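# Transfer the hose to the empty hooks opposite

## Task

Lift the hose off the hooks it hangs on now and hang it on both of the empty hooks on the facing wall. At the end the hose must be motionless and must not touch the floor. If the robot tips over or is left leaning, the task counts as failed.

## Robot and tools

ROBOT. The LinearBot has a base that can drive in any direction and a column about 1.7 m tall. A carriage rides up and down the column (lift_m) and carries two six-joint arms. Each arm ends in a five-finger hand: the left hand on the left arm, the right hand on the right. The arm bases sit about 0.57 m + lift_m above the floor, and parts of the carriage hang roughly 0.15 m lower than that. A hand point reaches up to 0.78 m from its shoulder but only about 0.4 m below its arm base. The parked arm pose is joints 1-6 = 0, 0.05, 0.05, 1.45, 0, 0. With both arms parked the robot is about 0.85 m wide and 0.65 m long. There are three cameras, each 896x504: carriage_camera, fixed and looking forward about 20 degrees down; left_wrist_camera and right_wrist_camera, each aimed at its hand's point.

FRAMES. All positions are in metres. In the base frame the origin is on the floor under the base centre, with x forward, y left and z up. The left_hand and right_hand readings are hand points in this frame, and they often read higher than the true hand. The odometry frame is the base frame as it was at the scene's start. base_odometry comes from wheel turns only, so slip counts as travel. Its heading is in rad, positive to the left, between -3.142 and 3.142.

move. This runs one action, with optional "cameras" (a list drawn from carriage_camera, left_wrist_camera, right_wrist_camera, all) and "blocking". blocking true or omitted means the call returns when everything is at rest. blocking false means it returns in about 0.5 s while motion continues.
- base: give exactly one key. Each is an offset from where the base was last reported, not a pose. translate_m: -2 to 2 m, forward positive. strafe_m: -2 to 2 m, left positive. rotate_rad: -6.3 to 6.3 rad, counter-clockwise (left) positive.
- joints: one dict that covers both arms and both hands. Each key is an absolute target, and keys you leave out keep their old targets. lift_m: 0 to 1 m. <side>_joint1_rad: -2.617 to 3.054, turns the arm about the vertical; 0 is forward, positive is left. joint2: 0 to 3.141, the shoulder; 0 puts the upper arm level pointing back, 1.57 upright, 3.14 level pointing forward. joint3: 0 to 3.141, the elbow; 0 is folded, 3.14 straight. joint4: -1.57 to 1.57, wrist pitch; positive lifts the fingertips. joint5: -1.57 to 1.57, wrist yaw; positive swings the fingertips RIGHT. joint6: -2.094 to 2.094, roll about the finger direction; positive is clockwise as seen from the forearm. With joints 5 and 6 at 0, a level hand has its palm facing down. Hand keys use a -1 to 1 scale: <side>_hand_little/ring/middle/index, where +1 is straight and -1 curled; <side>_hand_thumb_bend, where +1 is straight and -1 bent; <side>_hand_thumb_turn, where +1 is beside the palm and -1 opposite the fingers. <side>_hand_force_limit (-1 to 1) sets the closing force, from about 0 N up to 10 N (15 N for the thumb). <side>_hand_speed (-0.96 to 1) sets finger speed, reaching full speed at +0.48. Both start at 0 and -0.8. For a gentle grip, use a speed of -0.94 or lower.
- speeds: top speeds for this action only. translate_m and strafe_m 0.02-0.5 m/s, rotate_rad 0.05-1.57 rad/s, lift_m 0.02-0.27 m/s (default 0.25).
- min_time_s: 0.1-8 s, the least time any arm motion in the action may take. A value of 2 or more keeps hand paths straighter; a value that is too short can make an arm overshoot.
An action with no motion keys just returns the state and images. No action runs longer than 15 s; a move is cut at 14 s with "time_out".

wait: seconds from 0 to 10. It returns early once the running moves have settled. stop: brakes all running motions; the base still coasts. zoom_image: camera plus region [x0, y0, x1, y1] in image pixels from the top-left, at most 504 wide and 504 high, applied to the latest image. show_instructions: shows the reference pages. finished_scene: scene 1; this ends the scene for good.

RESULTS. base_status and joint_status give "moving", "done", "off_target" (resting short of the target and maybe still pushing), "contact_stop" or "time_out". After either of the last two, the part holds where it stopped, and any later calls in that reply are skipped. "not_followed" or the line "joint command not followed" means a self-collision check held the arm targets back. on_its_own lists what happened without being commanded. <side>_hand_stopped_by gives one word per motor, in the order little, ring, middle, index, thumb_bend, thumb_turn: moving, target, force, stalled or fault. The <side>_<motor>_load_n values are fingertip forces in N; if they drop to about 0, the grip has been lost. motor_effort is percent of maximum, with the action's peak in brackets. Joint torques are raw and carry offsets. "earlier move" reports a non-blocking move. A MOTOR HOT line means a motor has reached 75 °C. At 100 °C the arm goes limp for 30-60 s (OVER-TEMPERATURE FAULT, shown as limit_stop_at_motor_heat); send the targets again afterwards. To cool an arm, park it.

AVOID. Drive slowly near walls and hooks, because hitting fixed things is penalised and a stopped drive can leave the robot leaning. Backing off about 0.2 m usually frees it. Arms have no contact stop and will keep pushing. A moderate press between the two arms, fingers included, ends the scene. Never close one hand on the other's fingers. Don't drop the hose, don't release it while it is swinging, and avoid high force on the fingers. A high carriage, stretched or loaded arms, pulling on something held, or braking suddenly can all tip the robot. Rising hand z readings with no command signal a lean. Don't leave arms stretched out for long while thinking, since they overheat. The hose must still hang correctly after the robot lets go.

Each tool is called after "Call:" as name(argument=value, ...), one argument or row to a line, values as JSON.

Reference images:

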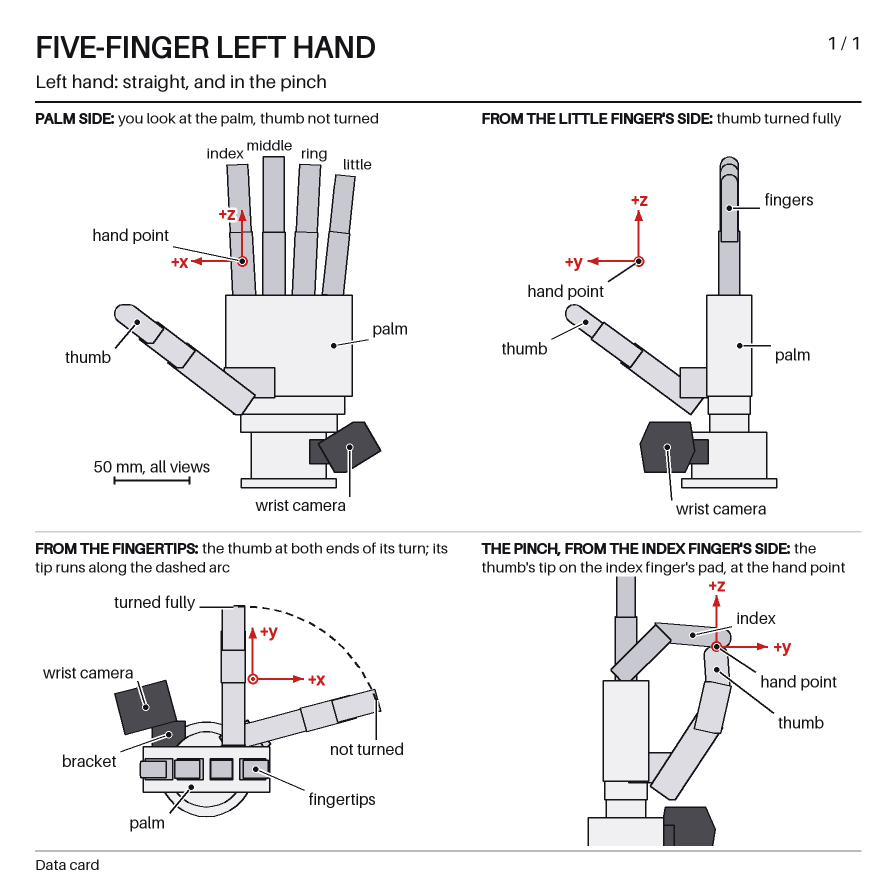

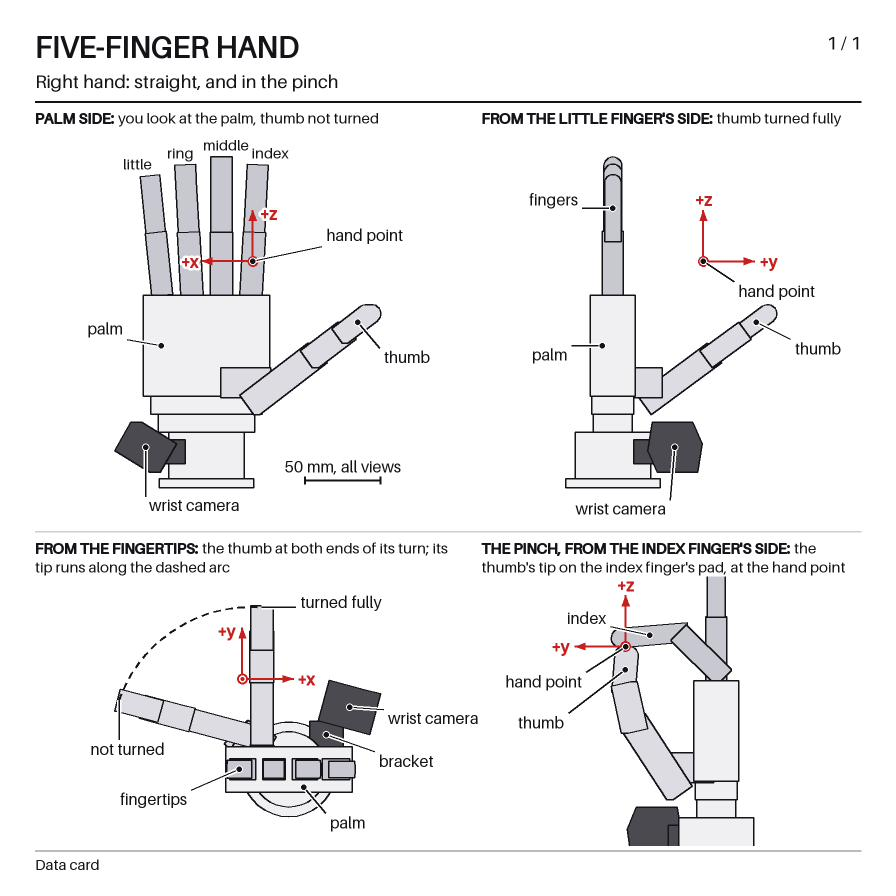

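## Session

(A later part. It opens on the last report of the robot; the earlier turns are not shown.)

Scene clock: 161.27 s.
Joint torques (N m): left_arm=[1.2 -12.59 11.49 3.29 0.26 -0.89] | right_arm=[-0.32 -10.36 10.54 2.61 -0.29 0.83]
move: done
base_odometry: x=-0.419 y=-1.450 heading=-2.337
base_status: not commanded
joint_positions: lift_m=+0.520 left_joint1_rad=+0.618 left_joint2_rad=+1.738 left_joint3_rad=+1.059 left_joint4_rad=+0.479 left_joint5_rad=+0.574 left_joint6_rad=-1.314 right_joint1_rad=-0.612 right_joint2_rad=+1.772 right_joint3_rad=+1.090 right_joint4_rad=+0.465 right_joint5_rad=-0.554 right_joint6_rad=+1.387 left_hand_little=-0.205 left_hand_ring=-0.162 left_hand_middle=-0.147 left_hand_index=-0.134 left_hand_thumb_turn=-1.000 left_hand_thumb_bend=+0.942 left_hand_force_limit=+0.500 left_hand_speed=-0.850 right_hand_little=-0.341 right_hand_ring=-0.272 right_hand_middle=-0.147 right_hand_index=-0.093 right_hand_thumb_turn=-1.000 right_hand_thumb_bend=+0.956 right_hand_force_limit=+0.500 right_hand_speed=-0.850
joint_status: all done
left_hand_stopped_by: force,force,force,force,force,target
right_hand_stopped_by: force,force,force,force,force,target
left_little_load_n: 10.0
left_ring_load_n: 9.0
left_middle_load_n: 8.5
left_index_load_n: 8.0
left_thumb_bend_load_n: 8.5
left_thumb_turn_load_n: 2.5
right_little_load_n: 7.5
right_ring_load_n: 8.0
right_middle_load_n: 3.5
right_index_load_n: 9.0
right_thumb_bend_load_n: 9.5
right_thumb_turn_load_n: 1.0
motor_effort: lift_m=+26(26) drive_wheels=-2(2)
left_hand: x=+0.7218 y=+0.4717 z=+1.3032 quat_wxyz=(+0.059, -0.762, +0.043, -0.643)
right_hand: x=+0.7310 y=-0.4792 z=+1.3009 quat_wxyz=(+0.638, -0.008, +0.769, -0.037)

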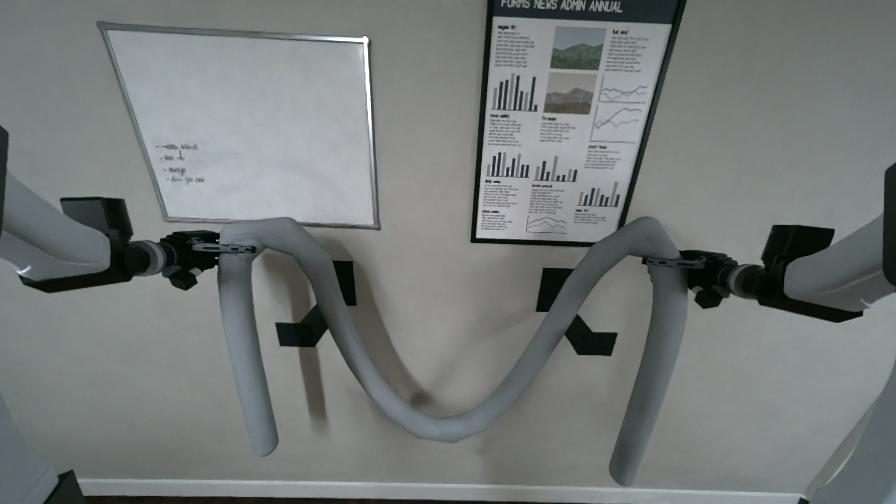

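Call:
move(
  joints={"lift_m": 0.45},
  speeds={"lift_m": 0.05},
  cameras=["carriage_camera"],
)

Call:
zoom_image(
  camera="carriage_camera",
  region=[200, 180, 450, 360],
)

Call:
zoom_image(
  camera="carriage_camera",
  region=[450, 180, 700, 360],
)

Scene clock: 163.33 s.
Joint torques (N m): left_arm=[1.2 -12.6 11.45 3.26 0.25 -0.87] | right_arm=[-0.62 -10.37 10.47 2.53 -0.18 0.81]
move: done
base_odometry: x=-0.419 y=-1.450 heading=-2.337
base_status: not commanded
joint_positions: lift_m=+0.450 left_joint1_rad=+0.618 left_joint2_rad=+1.738 left_joint3_rad=+1.059 left_joint4_rad=+0.481 left_joint5_rad=+0.575 left_joint6_rad=-1.315 right_joint1_rad=-0.610 right_joint2_rad=+1.772 right_joint3_rad=+1.090 right_joint4_rad=+0.471 right_joint5_rad=-0.563 right_joint6_rad=+1.387 left_hand_little=-0.205 left_hand_ring=-0.162 left_hand_middle=-0.147 left_hand_index=-0.134 left_hand_thumb_turn=-1.000 left_hand_thumb_bend=+0.942 left_hand_force_limit=+0.500 left_hand_speed=-0.850 right_hand_little=-0.341 right_hand_ring=-0.272 right_hand_middle=-0.147 right_hand_index=-0.093 right_hand_thumb_turn=-1.000 right_hand_thumb_bend=+0.956 right_hand_force_limit=+0.500 right_hand_speed=-0.850
joint_status: all done
left_hand_stopped_by: force,force,force,force,force,target
right_hand_stopped_by: force,force,force,force,force,target
left_little_load_n: 9.5
left_ring_load_n: 8.5
left_middle_load_n: 9.0
left_index_load_n: 7.5
left_thumb_bend_load_n: 8.5
left_thumb_turn_load_n: 2.5
right_little_load_n: 7.0
right_ring_load_n: 7.5
right_middle_load_n: 3.5
right_index_load_n: 9.0
right_thumb_bend_load_n: 9.5
right_thumb_turn_load_n: 1.0
motor_effort: lift_m=+25(26) drive_wheels=-2(2)
left_hand: x=+0.7218 y=+0.4716 z=+1.2338 quat_wxyz=(+0.059, -0.762, +0.043, -0.644)
right_hand: x=+0.7310 y=-0.4764 z=+1.2325 quat_wxyz=(+0.641, -0.013, +0.767, -0.034)

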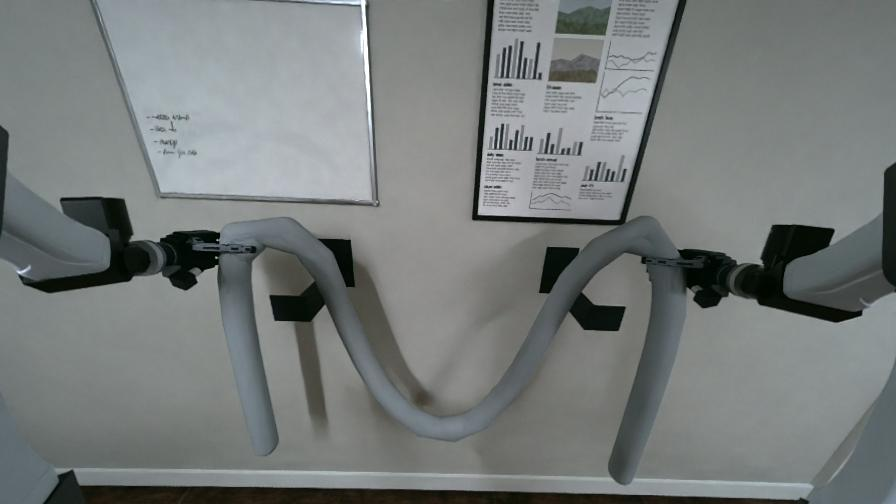

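Scaled by 2.016 from the camera's image (finer frame: 1280x720).

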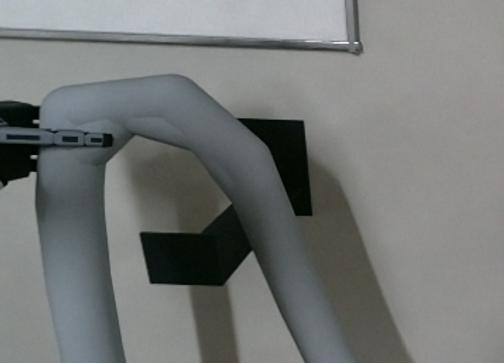

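Scaled by 2.016 from the camera's image (finer frame: 1280x720).

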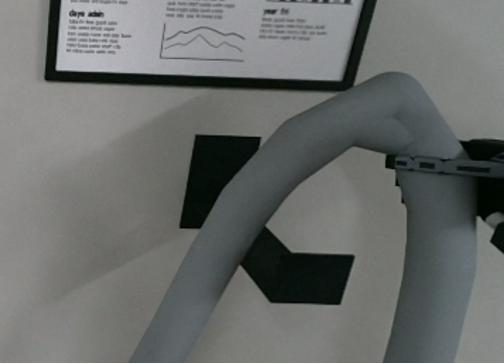

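Call:
move(
  joints={"lift_m": 0.38},
  speeds={"lift_m": 0.05},
  cameras=["carriage_camera"],
)

Call:
zoom_image(
  camera="carriage_camera",
  region=[180, 140, 400, 296],
)

Call:
zoom_image(
  camera="carriage_camera",
  region=[520, 140, 740, 296],
)

Scene clock: 165.43 s.
Joint torques (N m): left_arm=[1.2 -12.62 11.48 3.17 0.04 -0.78] | right_arm=[-0.95 -10.29 10.48 2.45 -0.03 0.81]
move: done
base_odometry: x=-0.419 y=-1.450 heading=-2.337
base_status: not commanded
joint_positions: lift_m=+0.380 left_joint1_rad=+0.618 left_joint2_rad=+1.738 left_joint3_rad=+1.059 left_joint4_rad=+0.488 left_joint5_rad=+0.593 left_joint6_rad=-1.323 right_joint1_rad=-0.606 right_joint2_rad=+1.772 right_joint3_rad=+1.090 right_joint4_rad=+0.479 right_joint5_rad=-0.577 right_joint6_rad=+1.389 left_hand_little=-0.205 left_hand_ring=-0.162 left_hand_middle=-0.147 left_hand_index=-0.134 left_hand_thumb_turn=-1.000 left_hand_thumb_bend=+0.942 left_hand_force_limit=+0.500 left_hand_speed=-0.850 right_hand_little=-0.341 right_hand_ring=-0.272 right_hand_middle=-0.147 right_hand_index=-0.093 right_hand_thumb_turn=-1.000 right_hand_thumb_bend=+0.956 right_hand_force_limit=+0.500 right_hand_speed=-0.850
joint_status: all done
left_hand_stopped_by: force,force,force,force,force,target
right_hand_stopped_by: force,force,force,force,force,target
left_little_load_n: 9.0
left_ring_load_n: 8.5
left_middle_load_n: 8.5
left_index_load_n: 7.5
left_thumb_bend_load_n: 8.5
left_thumb_turn_load_n: 3.0
right_little_load_n: 7.0
right_ring_load_n: 8.0
right_middle_load_n: 3.5
right_index_load_n: 9.0
right_thumb_bend_load_n: 9.5
right_thumb_turn_load_n: 1.0
motor_effort: lift_m=+25(26) drive_wheels=-2(2)
left_hand: x=+0.7210 y=+0.4683 z=+1.1662 quat_wxyz=(+0.051, -0.759, +0.047, -0.647)
right_hand: x=+0.7311 y=-0.4717 z=+1.1647 quat_wxyz=(+0.644, -0.020, +0.764, -0.029)

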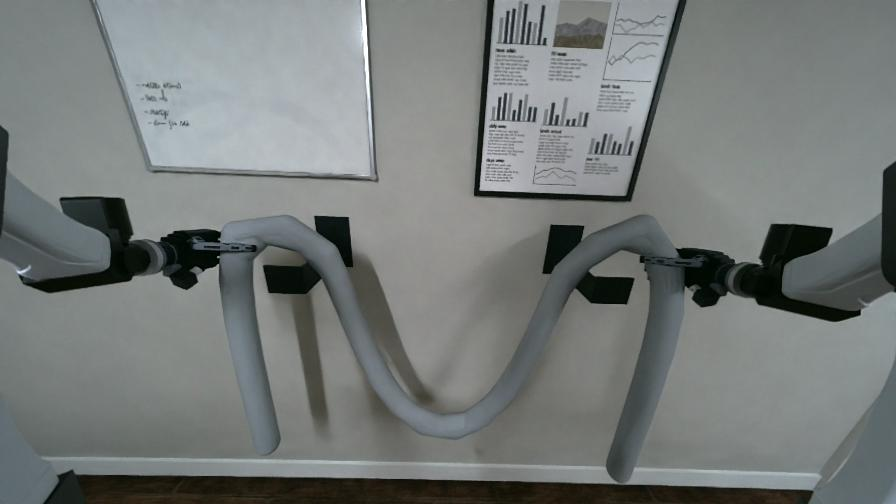

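Scaled by 2.291 from the camera's image (finer frame: 1280x720).

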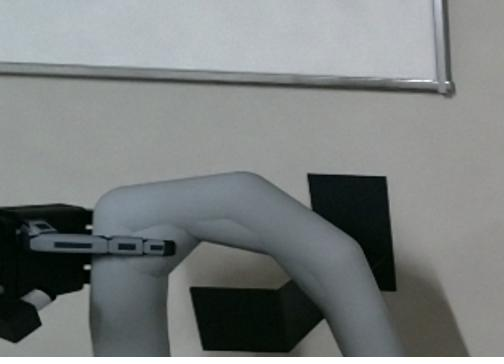

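Scaled by 2.291 from the camera's image (finer frame: 1280x720).

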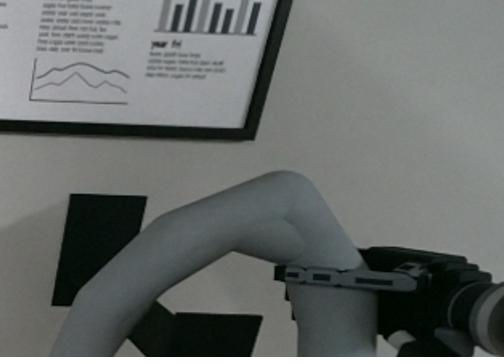

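Contact with the shelves has begun on both sides and everything tracks the reverse of the lift-off. Continuing to lower in small steps.

Call:
move(
  joints={"lift_m": 0.32},
  speeds={"lift_m": 0.05},
  cameras=["carriage_camera"],
)

Call:
zoom_image(
  camera="carriage_camera",
  region=[180, 140, 400, 296],
)

Call:
zoom_image(
  camera="carriage_camera",
  region=[520, 140, 740, 296],
)

Scene clock: 167.30 s.
Joint torques (N m): left_arm=[1.47 -12.53 11.43 2.98 -0.22 -0.63] | right_arm=[-0.98 -10.39 10.48 2.16 0.03 0.55]
move: done
base_odometry: x=-0.419 y=-1.450 heading=-2.337
base_status: not commanded
joint_positions: lift_m=+0.320 left_joint1_rad=+0.615 left_joint2_rad=+1.738 left_joint3_rad=+1.059 left_joint4_rad=+0.504 left_joint5_rad=+0.616 left_joint6_rad=-1.339 right_joint1_rad=-0.606 right_joint2_rad=+1.772 right_joint3_rad=+1.090 right_joint4_rad=+0.511 right_joint5_rad=-0.584 right_joint6_rad=+1.413 left_hand_little=-0.205 left_hand_ring=-0.162 left_hand_middle=-0.147 left_hand_index=-0.134 left_hand_thumb_turn=-1.000 left_hand_thumb_bend=+0.942 left_hand_force_limit=+0.500 left_hand_speed=-0.850 right_hand_little=-0.341 right_hand_ring=-0.272 right_hand_middle=-0.147 right_hand_index=-0.093 right_hand_thumb_turn=-1.000 right_hand_thumb_bend=+0.956 right_hand_force_limit=+0.500 right_hand_speed=-0.850
joint_status: all done
left_hand_stopped_by: force,force,force,force,force,target
right_hand_stopped_by: force,force,force,force,force,target
left_little_load_n: 9.0
left_ring_load_n: 8.0
left_middle_load_n: 8.5
left_index_load_n: 7.5
left_thumb_bend_load_n: 8.5
left_thumb_turn_load_n: 4.0
right_little_load_n: 7.0
right_ring_load_n: 7.5
right_middle_load_n: 3.5
right_index_load_n: 9.0
right_thumb_bend_load_n: 9.5
right_thumb_turn_load_n: 2.0
motor_effort: lift_m=+25(25) drive_wheels=+2(2)
left_hand: x=+0.7204 y=+0.4632 z=+1.1111 quat_wxyz=(+0.040, -0.754, +0.052, -0.654)
right_hand: x=+0.7314 y=-0.4714 z=+1.1129 quat_wxyz=(+0.654, -0.018, +0.755, -0.026)

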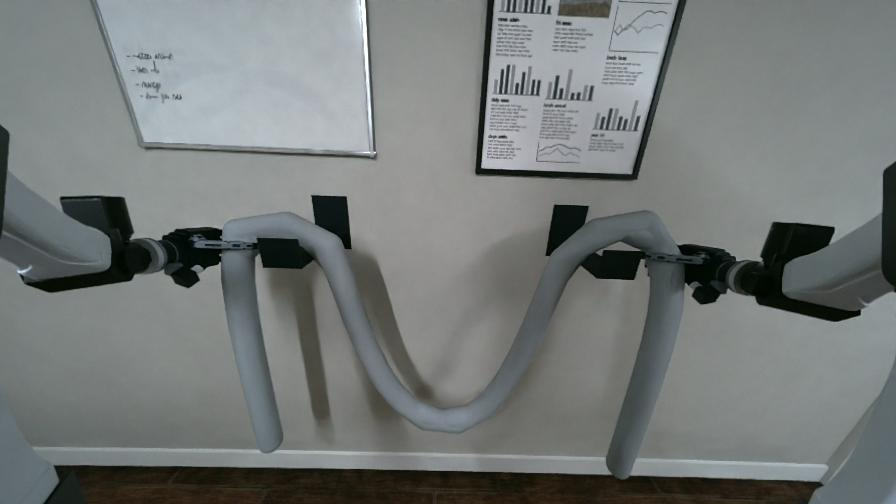

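Scaled by 2.291 from the camera's image (finer frame: 1280x720).

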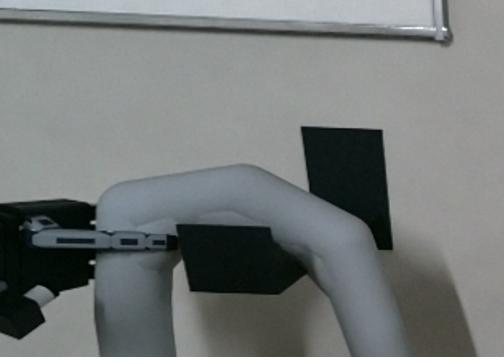

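Scaled by 2.291 from the camera's image (finer frame: 1280x720).

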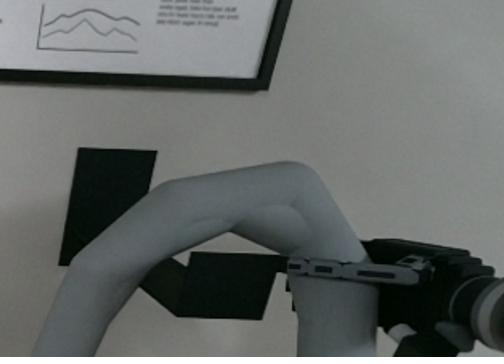

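Call:
move(
  joints={"lift_m": 0.27},
  speeds={"lift_m": 0.04},
  cameras=["all"],
)

Call:
zoom_image(
  camera="carriage_camera",
  region=[180, 140, 400, 296],
)

Call:
zoom_image(
  camera="carriage_camera",
  region=[520, 140, 740, 296],
)

Scene clock: 169.20 s.
Joint torques (N m): left_arm=[1.43 -12.56 11.51 2.61 -0.23 -0.34] | right_arm=[-0.95 -10.29 10.5 1.93 0.1 0.32]
move: done
base_odometry: x=-0.419 y=-1.450 heading=-2.337
base_status: not commanded
joint_positions: lift_m=+0.270 left_joint1_rad=+0.615 left_joint2_rad=+1.738 left_joint3_rad=+1.059 left_joint4_rad=+0.535 left_joint5_rad=+0.616 left_joint6_rad=-1.370 right_joint1_rad=-0.606 right_joint2_rad=+1.772 right_joint3_rad=+1.090 right_joint4_rad=+0.538 right_joint5_rad=-0.589 right_joint6_rad=+1.435 left_hand_little=-0.205 left_hand_ring=-0.162 left_hand_middle=-0.147 left_hand_index=-0.134 left_hand_thumb_turn=-1.000 left_hand_thumb_bend=+0.942 left_hand_force_limit=+0.500 left_hand_speed=-0.850 right_hand_little=-0.341 right_hand_ring=-0.272 right_hand_middle=-0.147 right_hand_index=-0.093 right_hand_thumb_turn=-1.000 right_hand_thumb_bend=+0.956 right_hand_force_limit=+0.500 right_hand_speed=-0.850
joint_status: all done
left_hand_stopped_by: force,force,force,force,force,target
right_hand_stopped_by: force,force,force,force,force,target
left_little_load_n: 8.0
left_ring_load_n: 7.5
left_middle_load_n: 8.5
left_index_load_n: 8.0
left_thumb_bend_load_n: 8.5
left_thumb_turn_load_n: 5.0
right_little_load_n: 6.5
right_ring_load_n: 7.0
right_middle_load_n: 3.5
right_index_load_n: 9.5
right_thumb_bend_load_n: 9.0
right_thumb_turn_load_n: 3.0
motor_effort: lift_m=+24(25) drive_wheels=-2(2)
left_hand: x=+0.7210 y=+0.4641 z=+1.0691 quat_wxyz=(+0.037, -0.746, +0.046, -0.664)
right_hand: x=+0.7315 y=-0.4711 z=+1.0698 quat_wxyz=(+0.663, -0.016, +0.748, -0.022)
pictures: carriage_camera, left_wrist_camera, right_wrist_camera

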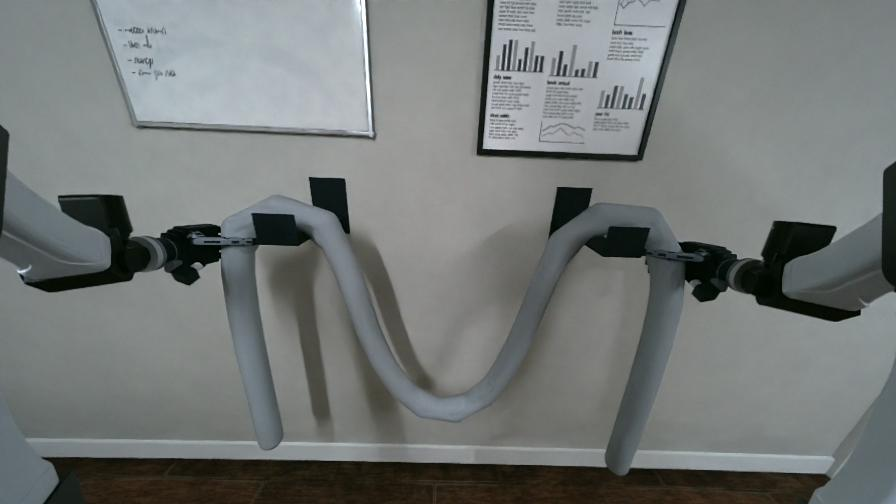

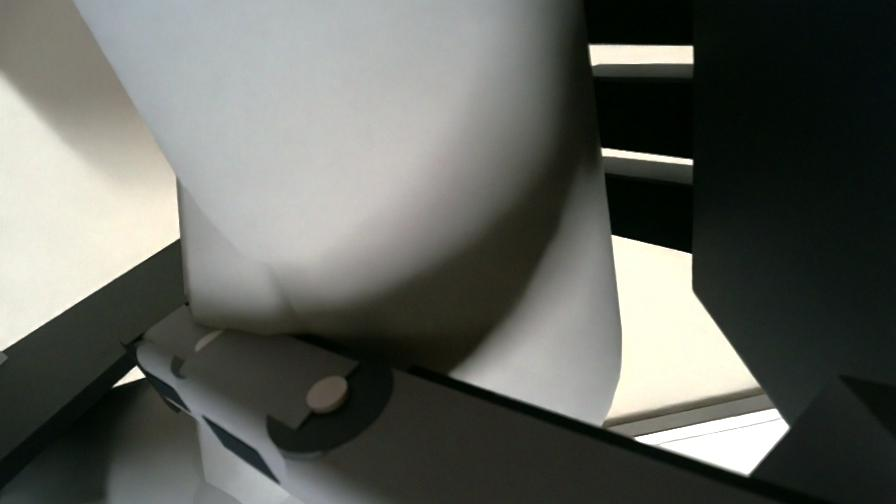

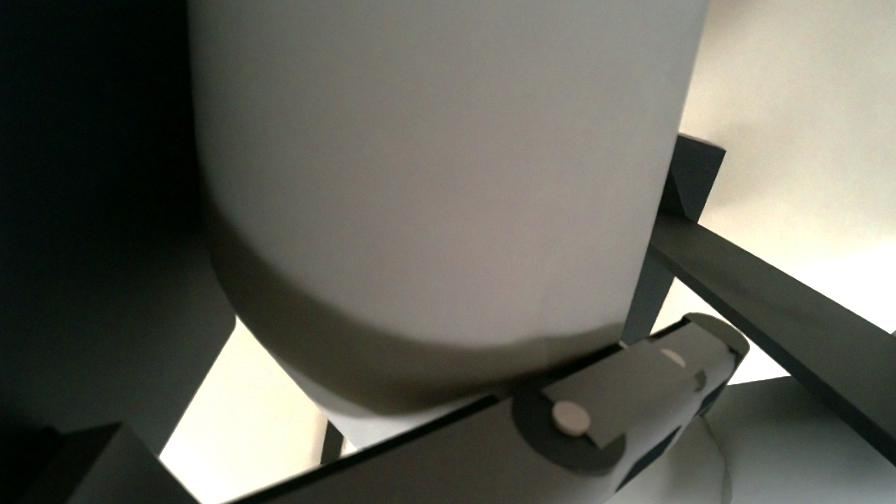

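Scaled by 2.291 from the camera's image (finer frame: 1280x720).

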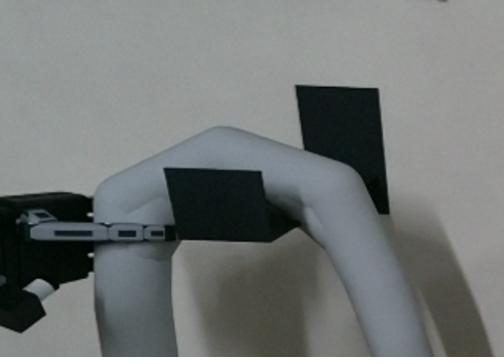

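Scaled by 2.291 from the camera's image (finer frame: 1280x720).

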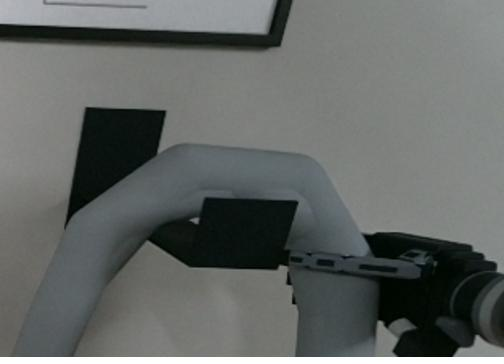

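Call:
move(
  joints={"lift_m": 0.235},
  speeds={"lift_m": 0.04},
  cameras=["all"],
)

Call:
zoom_image(
  camera="carriage_camera",
  region=[180, 140, 400, 296],
)

Call:
zoom_image(
  camera="carriage_camera",
  region=[520, 140, 740, 296],
)

Scene clock: 170.70 s.
Joint torques (N m): left_arm=[1.43 -12.36 11.59 2.45 -0.25 -0.25] | right_arm=[-0.99 -10.29 10.51 1.82 0.1 0.16]
move: done
base_odometry: x=-0.419 y=-1.450 heading=-2.337
base_status: not commanded
joint_positions: lift_m=+0.235 left_joint1_rad=+0.615 left_joint2_rad=+1.735 left_joint3_rad=+1.059 left_joint4_rad=+0.548 left_joint5_rad=+0.616 left_joint6_rad=-1.379 right_joint1_rad=-0.606 right_joint2_rad=+1.772 right_joint3_rad=+1.090 right_joint4_rad=+0.550 right_joint5_rad=-0.589 right_joint6_rad=+1.449 left_hand_little=-0.205 left_hand_ring=-0.162 left_hand_middle=-0.147 left_hand_index=-0.134 left_hand_thumb_turn=-1.000 left_hand_thumb_bend=+0.942 left_hand_force_limit=+0.500 left_hand_speed=-0.850 right_hand_little=-0.341 right_hand_ring=-0.272 right_hand_middle=-0.148 right_hand_index=-0.093 right_hand_thumb_turn=-1.000 right_hand_thumb_bend=+0.956 right_hand_force_limit=+0.500 right_hand_speed=-0.850
joint_status: all done
left_hand_stopped_by: force,force,force,force,force,target
right_hand_stopped_by: force,force,force,force,force,target
left_little_load_n: 8.0
left_ring_load_n: 7.5
left_middle_load_n: 8.5
left_index_load_n: 8.0
left_thumb_bend_load_n: 8.0
left_thumb_turn_load_n: 5.0
right_little_load_n: 6.5
right_ring_load_n: 5.5
right_middle_load_n: 2.0
right_index_load_n: 9.0
right_thumb_bend_load_n: 9.0
right_thumb_turn_load_n: 5.5
motor_effort: lift_m=+24(24) drive_wheels=-2(2)
left_hand: x=+0.7209 y=+0.4642 z=+1.0384 quat_wxyz=(+0.038, -0.742, +0.045, -0.668)
right_hand: x=+0.7316 y=-0.4716 z=+1.0382 quat_wxyz=(+0.667, -0.013, +0.745, -0.020)
pictures: carriage_camera, left_wrist_camera, right_wrist_camera

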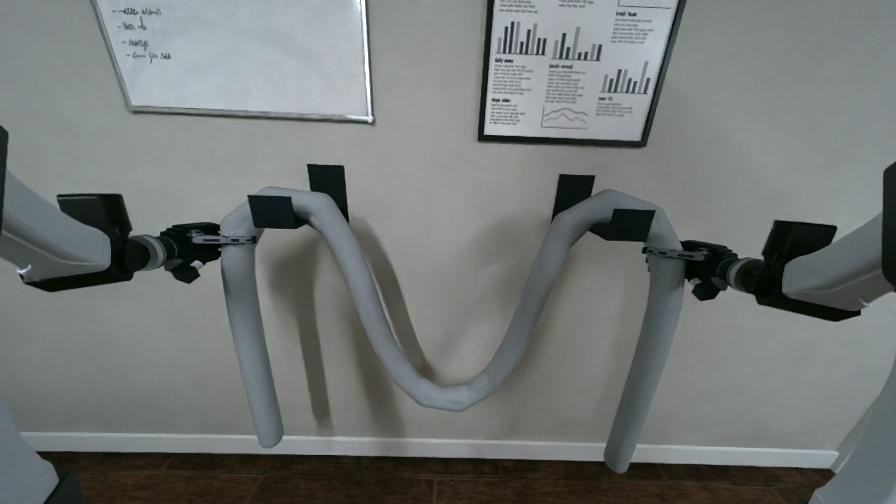

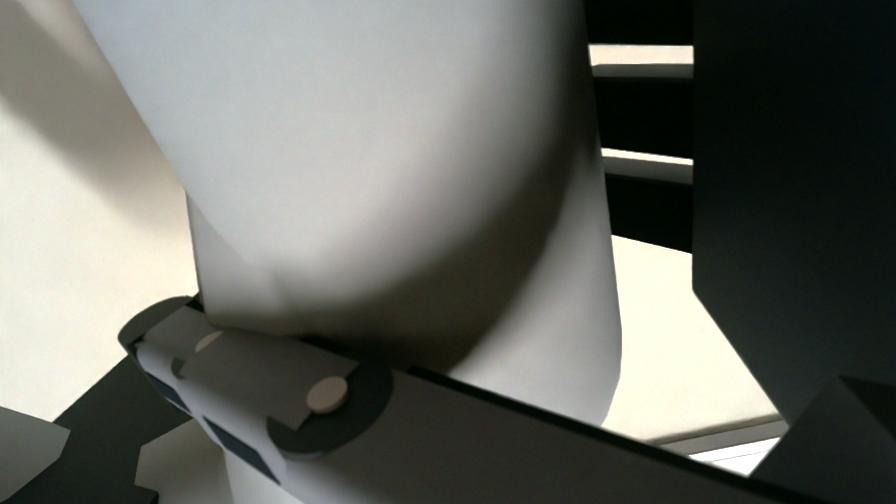

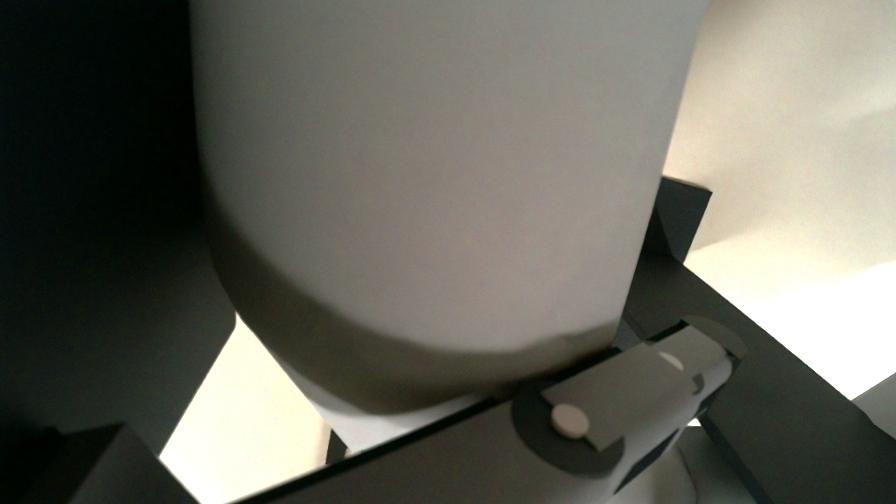

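Scaled by 2.291 from the camera's image (finer frame: 1280x720).

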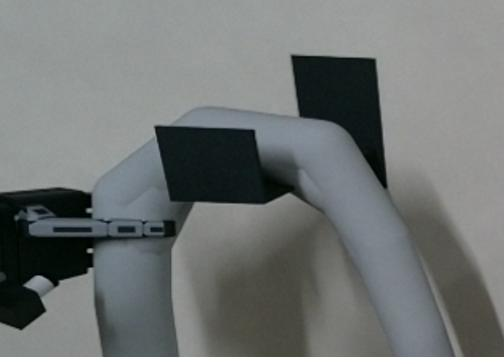

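Scaled by 2.291 from the camera's image (finer frame: 1280x720).

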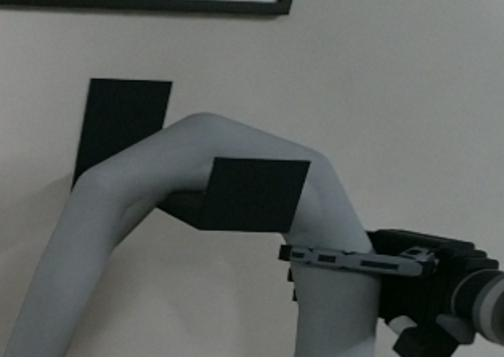

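Call:
move(
  joints={"lift_m": 0.225},
  speeds={"lift_m": 0.03},
)

Call:
move(
  joints={"left_hand_little": 0.2, "left_hand_ring": 0.2, "left_hand_middle": 0.2, "left_hand_index": 0.2, "right_hand_little": 0.2, "right_hand_ring": 0.2, "right_hand_middle": 0.2, "right_hand_index": 0.2, "left_hand_thumb_bend": 1, "right_hand_thumb_bend": 1},
  cameras=["all"],
)

Call:
zoom_image(
  camera="carriage_camera",
  region=[180, 140, 400, 296],
)

Call:
zoom_image(
  camera="carriage_camera",
  region=[520, 140, 740, 296],
)

Scene clock: 171.83 s.
Joint torques (N m): left_arm=[1.43 -11.66 11.52 2.28 -0.27 -0.16] | right_arm=[-0.96 -10.54 10.45 1.79 0.1 0.15]
move: done
base_odometry: x=-0.419 y=-1.450 heading=-2.337
base_status: not commanded
joint_positions: lift_m=+0.225 left_joint1_rad=+0.615 left_joint2_rad=+1.729 left_joint3_rad=+1.059 left_joint4_rad=+0.565 left_joint5_rad=+0.617 left_joint6_rad=-1.388 right_joint1_rad=-0.606 right_joint2_rad=+1.772 right_joint3_rad=+1.091 right_joint4_rad=+0.553 right_joint5_rad=-0.588 right_joint6_rad=+1.451 left_hand_little=-0.205 left_hand_ring=-0.162 left_hand_middle=-0.147 left_hand_index=-0.134 left_hand_thumb_turn=-1.000 left_hand_thumb_bend=+0.942 left_hand_force_limit=+0.500 left_hand_speed=-0.850 right_hand_little=-0.341 right_hand_ring=-0.272 right_hand_middle=-0.148 right_hand_index=-0.093 right_hand_thumb_turn=-1.000 right_hand_thumb_bend=+0.956 right_hand_force_limit=+0.500 right_hand_speed=-0.850
joint_status: all done
left_hand_stopped_by: force,force,force,force,force,target
right_hand_stopped_by: force,force,force,force,force,target
left_little_load_n: 7.5
left_ring_load_n: 7.5
left_middle_load_n: 8.5
left_index_load_n: 8.5
left_thumb_bend_load_n: 8.0
left_thumb_turn_load_n: 5.5
right_little_load_n: 7.0
right_ring_load_n: 5.5
right_middle_load_n: 2.0
right_index_load_n: 8.5
right_thumb_bend_load_n: 9.0
right_thumb_turn_load_n: 6.0
motor_effort: lift_m=+23(24) drive_wheels=+1(2)
left_hand: x=+0.7201 y=+0.4637 z=+1.0354 quat_wxyz=(+0.040, -0.735, +0.047, -0.675)
right_hand: x=+0.7318 y=-0.4719 z=+1.0294 quat_wxyz=(+0.668, -0.013, +0.744, -0.021)
pictures: none

Scene clock: 173.60 s.
Joint torques (N m): left_arm=[1.09 -11.66 11.49 2.24 -0.09 -0.13] | right_arm=[-0.68 -10.36 10.43 1.71 -0.04 0.17]
move: done
base_odometry: x=-0.419 y=-1.450 heading=-2.337
base_status: not commanded
joint_positions: lift_m=+0.225 left_joint1_rad=+0.619 left_joint2_rad=+1.729 left_joint3_rad=+1.059 left_joint4_rad=+0.568 left_joint5_rad=+0.600 left_joint6_rad=-1.391 right_joint1_rad=-0.607 right_joint2_rad=+1.772 right_joint3_rad=+1.091 right_joint4_rad=+0.560 right_joint5_rad=-0.573 right_joint6_rad=+1.449 left_hand_little=+0.200 left_hand_ring=+0.200 left_hand_middle=+0.200 left_hand_index=+0.200 left_hand_thumb_turn=-1.000 left_hand_thumb_bend=+1.000 left_hand_force_limit=+0.500 left_hand_speed=-0.850 right_hand_little=+0.200 right_hand_ring=+0.200 right_hand_middle=+0.200 right_hand_index=+0.200 right_hand_thumb_turn=-1.000 right_hand_thumb_bend=+1.000 right_hand_force_limit=+0.500 right_hand_speed=-0.850
joint_status: all done
left_hand_stopped_by: target,target,target,target,target,target
right_hand_stopped_by: target,target,target,target,target,target
left_little_load_n: 0.0
left_ring_load_n: 0.0
left_middle_load_n: 0.0
left_index_load_n: -0.5
left_thumb_bend_load_n: 0.0
left_thumb_turn_load_n: -0.5
right_little_load_n: 0.0
right_ring_load_n: 0.0
right_middle_load_n: 0.0
right_index_load_n: 0.0
right_thumb_bend_load_n: 0.0
right_thumb_turn_load_n: -0.5
motor_effort: lift_m=+23(24) drive_wheels=+1(2)
left_hand: x=+0.7206 y=+0.4689 z=+1.0358 quat_wxyz=(+0.047, -0.735, +0.039, -0.675)
right_hand: x=+0.7324 y=-0.4757 z=+1.0304 quat_wxyz=(+0.670, -0.009, +0.742, -0.029)
pictures: carriage_camera, left_wrist_camera, right_wrist_camera

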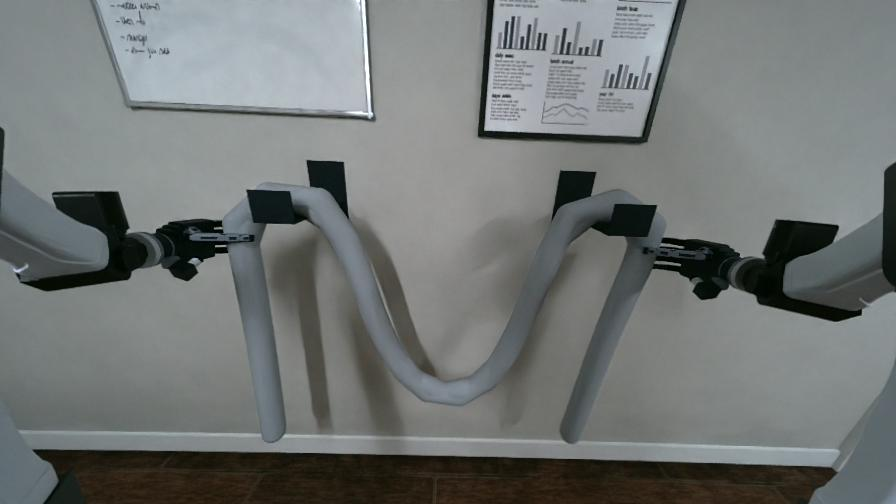

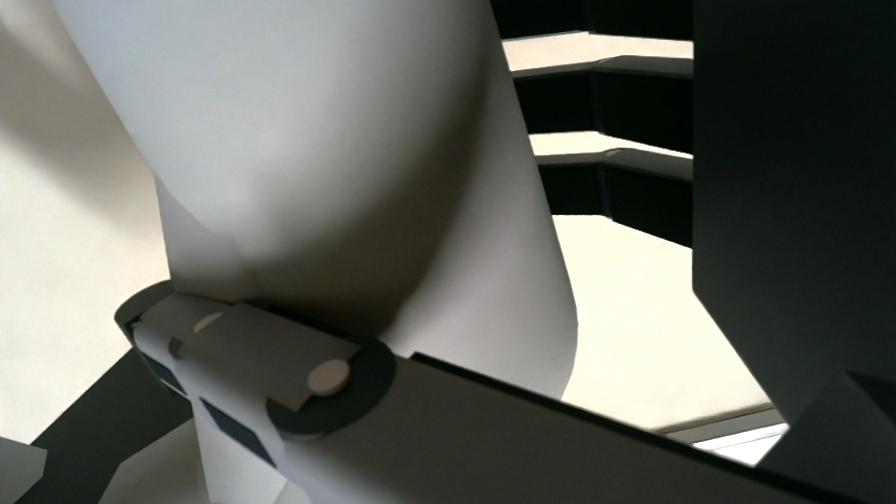

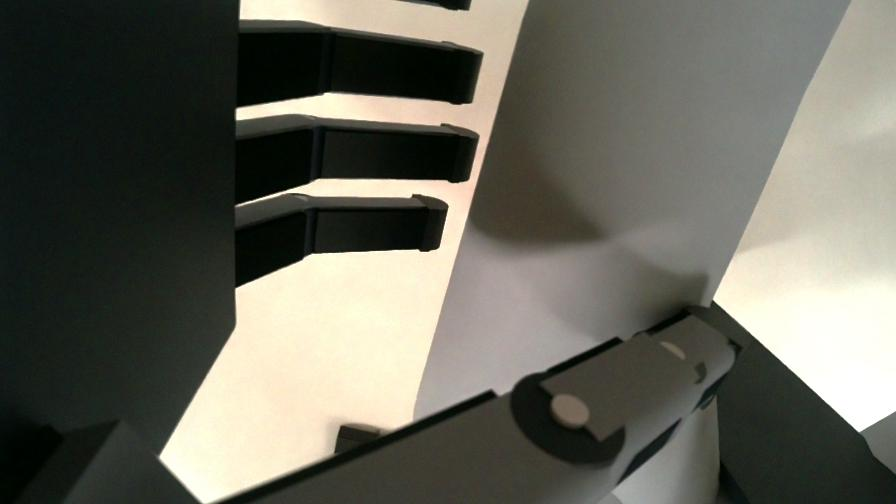

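Scaled by 2.291 from the camera's image (finer frame: 1280x720).

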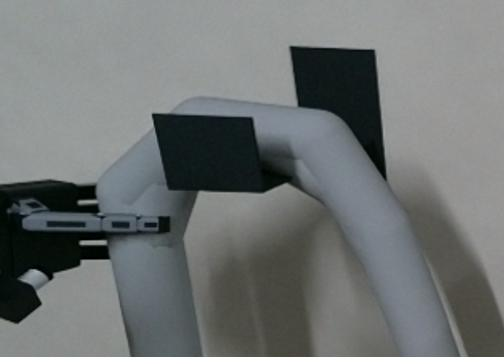

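Scaled by 2.291 from the camera's image (finer frame: 1280x720).

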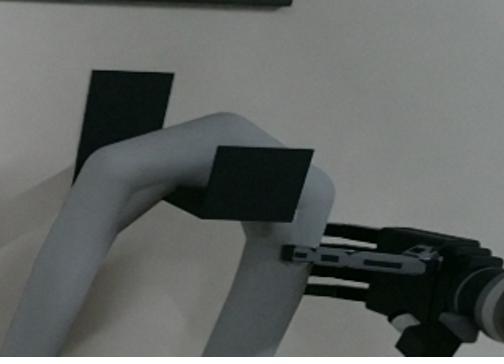

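Call:
move(
  joints={"left_hand_speed": 0, "right_hand_speed": 0, "left_hand_little": 1, "left_hand_ring": 1, "left_hand_middle": 1, "left_hand_index": 1, "right_hand_little": 1, "right_hand_ring": 1, "right_hand_middle": 1, "right_hand_index": 1},
)

Call:
wait(
  seconds=1,
  cameras=["all"],
)

Call:
zoom_image(
  camera="carriage_camera",
  region=[180, 140, 400, 296],
)

Call:
zoom_image(
  camera="carriage_camera",
  region=[520, 140, 740, 296],
)

Scene clock: 174.67 s.
Joint torques (N m): left_arm=[1.02 -11.78 11.52 2.27 -0.08 -0.12] | right_arm=[-0.66 -10.37 10.43 1.74 -0.05 0.14]
move: done
base_odometry: x=-0.419 y=-1.450 heading=-2.337
base_status: not commanded
joint_positions: lift_m=+0.225 left_joint1_rad=+0.619 left_joint2_rad=+1.729 left_joint3_rad=+1.059 left_joint4_rad=+0.568 left_joint5_rad=+0.599 left_joint6_rad=-1.391 right_joint1_rad=-0.609 right_joint2_rad=+1.772 right_joint3_rad=+1.091 right_joint4_rad=+0.562 right_joint5_rad=-0.573 right_joint6_rad=+1.449 left_hand_little=+1.000 left_hand_ring=+1.000 left_hand_middle=+1.000 left_hand_index=+1.000 left_hand_thumb_turn=-1.000 left_hand_thumb_bend=+1.000 left_hand_force_limit=+0.500 left_hand_speed=+0.000 right_hand_little=+1.000 right_hand_ring=+1.000 right_hand_middle=+1.000 right_hand_index=+1.000 right_hand_thumb_turn=-1.000 right_hand_thumb_bend=+1.000 right_hand_force_limit=+0.500 right_hand_speed=+0.000
joint_status: all done
left_hand_stopped_by: target,target,target,target,target,target
right_hand_stopped_by: target,target,target,target,target,target
left_little_load_n: 0.0
left_ring_load_n: 0.0
left_middle_load_n: 0.0
left_index_load_n: 0.0
left_thumb_bend_load_n: 0.0
left_thumb_turn_load_n: 0.0
right_little_load_n: 0.0
right_ring_load_n: 0.0
right_middle_load_n: 0.0
right_index_load_n: 0.0
right_thumb_bend_load_n: 0.0
right_thumb_turn_load_n: -0.5
motor_effort: lift_m=+23(23) drive_wheels=+2(2)
left_hand: x=+0.7207 y=+0.4692 z=+1.0358 quat_wxyz=(+0.047, -0.735, +0.039, -0.675)
right_hand: x=+0.7322 y=-0.4765 z=+1.0308 quat_wxyz=(+0.670, -0.009, +0.742, -0.030)
pictures: none

Scene clock: 175.67 s.
Joint torques (N m): left_arm=[1.03 -11.69 11.49 2.27 -0.07 -0.12] | right_arm=[-0.61 -10.4 10.4 1.73 -0.05 0.16]
base_odometry: x=-0.419 y=-1.450 heading=-2.337
base_status: not commanded
joint_positions: lift_m=+0.225 left_joint1_rad=+0.619 left_joint2_rad=+1.729 left_joint3_rad=+1.059 left_joint4_rad=+0.568 left_joint5_rad=+0.599 left_joint6_rad=-1.391 right_joint1_rad=-0.609 right_joint2_rad=+1.772 right_joint3_rad=+1.091 right_joint4_rad=+0.562 right_joint5_rad=-0.573 right_joint6_rad=+1.449 left_hand_little=+1.000 left_hand_ring=+1.000 left_hand_middle=+1.000 left_hand_index=+1.000 left_hand_thumb_turn=-1.000 left_hand_thumb_bend=+1.000 left_hand_force_limit=+0.500 left_hand_speed=+0.000 right_hand_little=+1.000 right_hand_ring=+1.000 right_hand_middle=+1.000 right_hand_index=+1.000 right_hand_thumb_turn=-1.000 right_hand_thumb_bend=+1.000 right_hand_force_limit=+0.500 right_hand_speed=+0.000
joint_status: all done
left_hand_stopped_by: target,target,target,target,target,target
right_hand_stopped_by: target,target,target,target,target,target
left_little_load_n: 0.0
left_ring_load_n: 0.0
left_middle_load_n: 0.0
left_index_load_n: 0.0
left_thumb_bend_load_n: 0.0
left_thumb_turn_load_n: -0.5
right_little_load_n: 0.0
right_ring_load_n: 0.0
right_middle_load_n: 0.0
right_index_load_n: 0.0
right_thumb_bend_load_n: 0.0
right_thumb_turn_load_n: 0.0
motor_effort: lift_m=+23(23) drive_wheels=+1(2)
left_hand: x=+0.7207 y=+0.4692 z=+1.0358 quat_wxyz=(+0.047, -0.735, +0.039, -0.675)
right_hand: x=+0.7322 y=-0.4765 z=+1.0308 quat_wxyz=(+0.670, -0.009, +0.742, -0.030)
wait: 1.00 s; at rest by 0.27 s
pictures: carriage_camera, left_wrist_camera, right_wrist_camera

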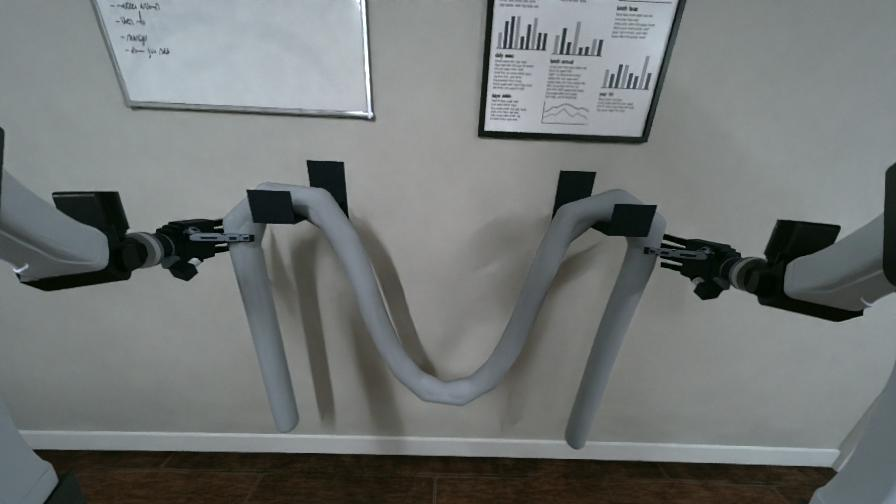

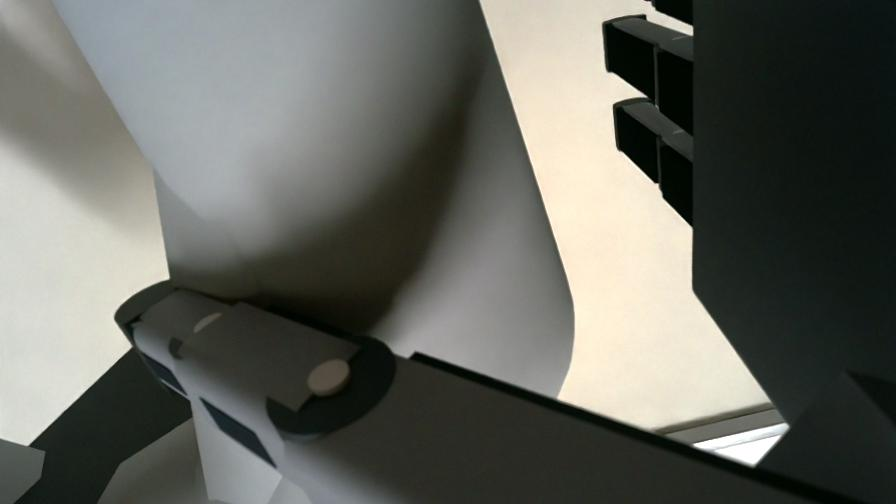

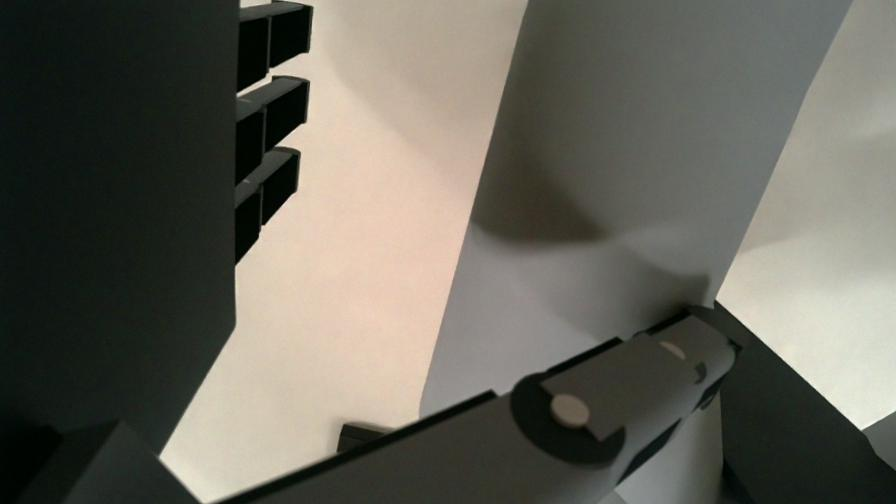

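Scaled by 2.291 from the camera's image (finer frame: 1280x720).

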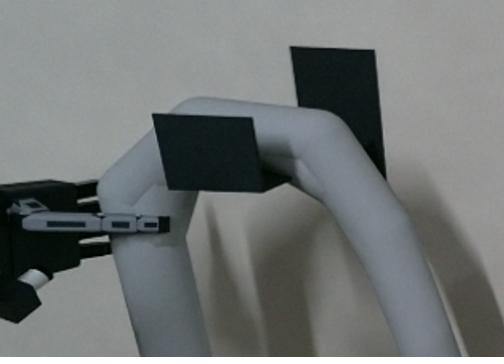

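Scaled by 2.291 from the camera's image (finer frame: 1280x720).

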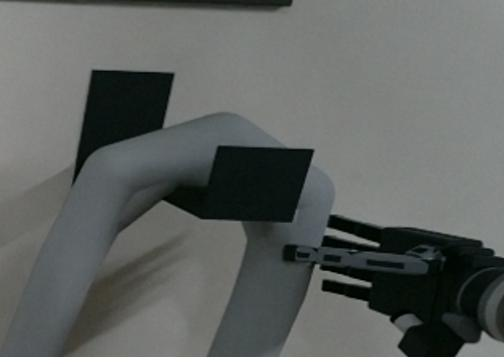

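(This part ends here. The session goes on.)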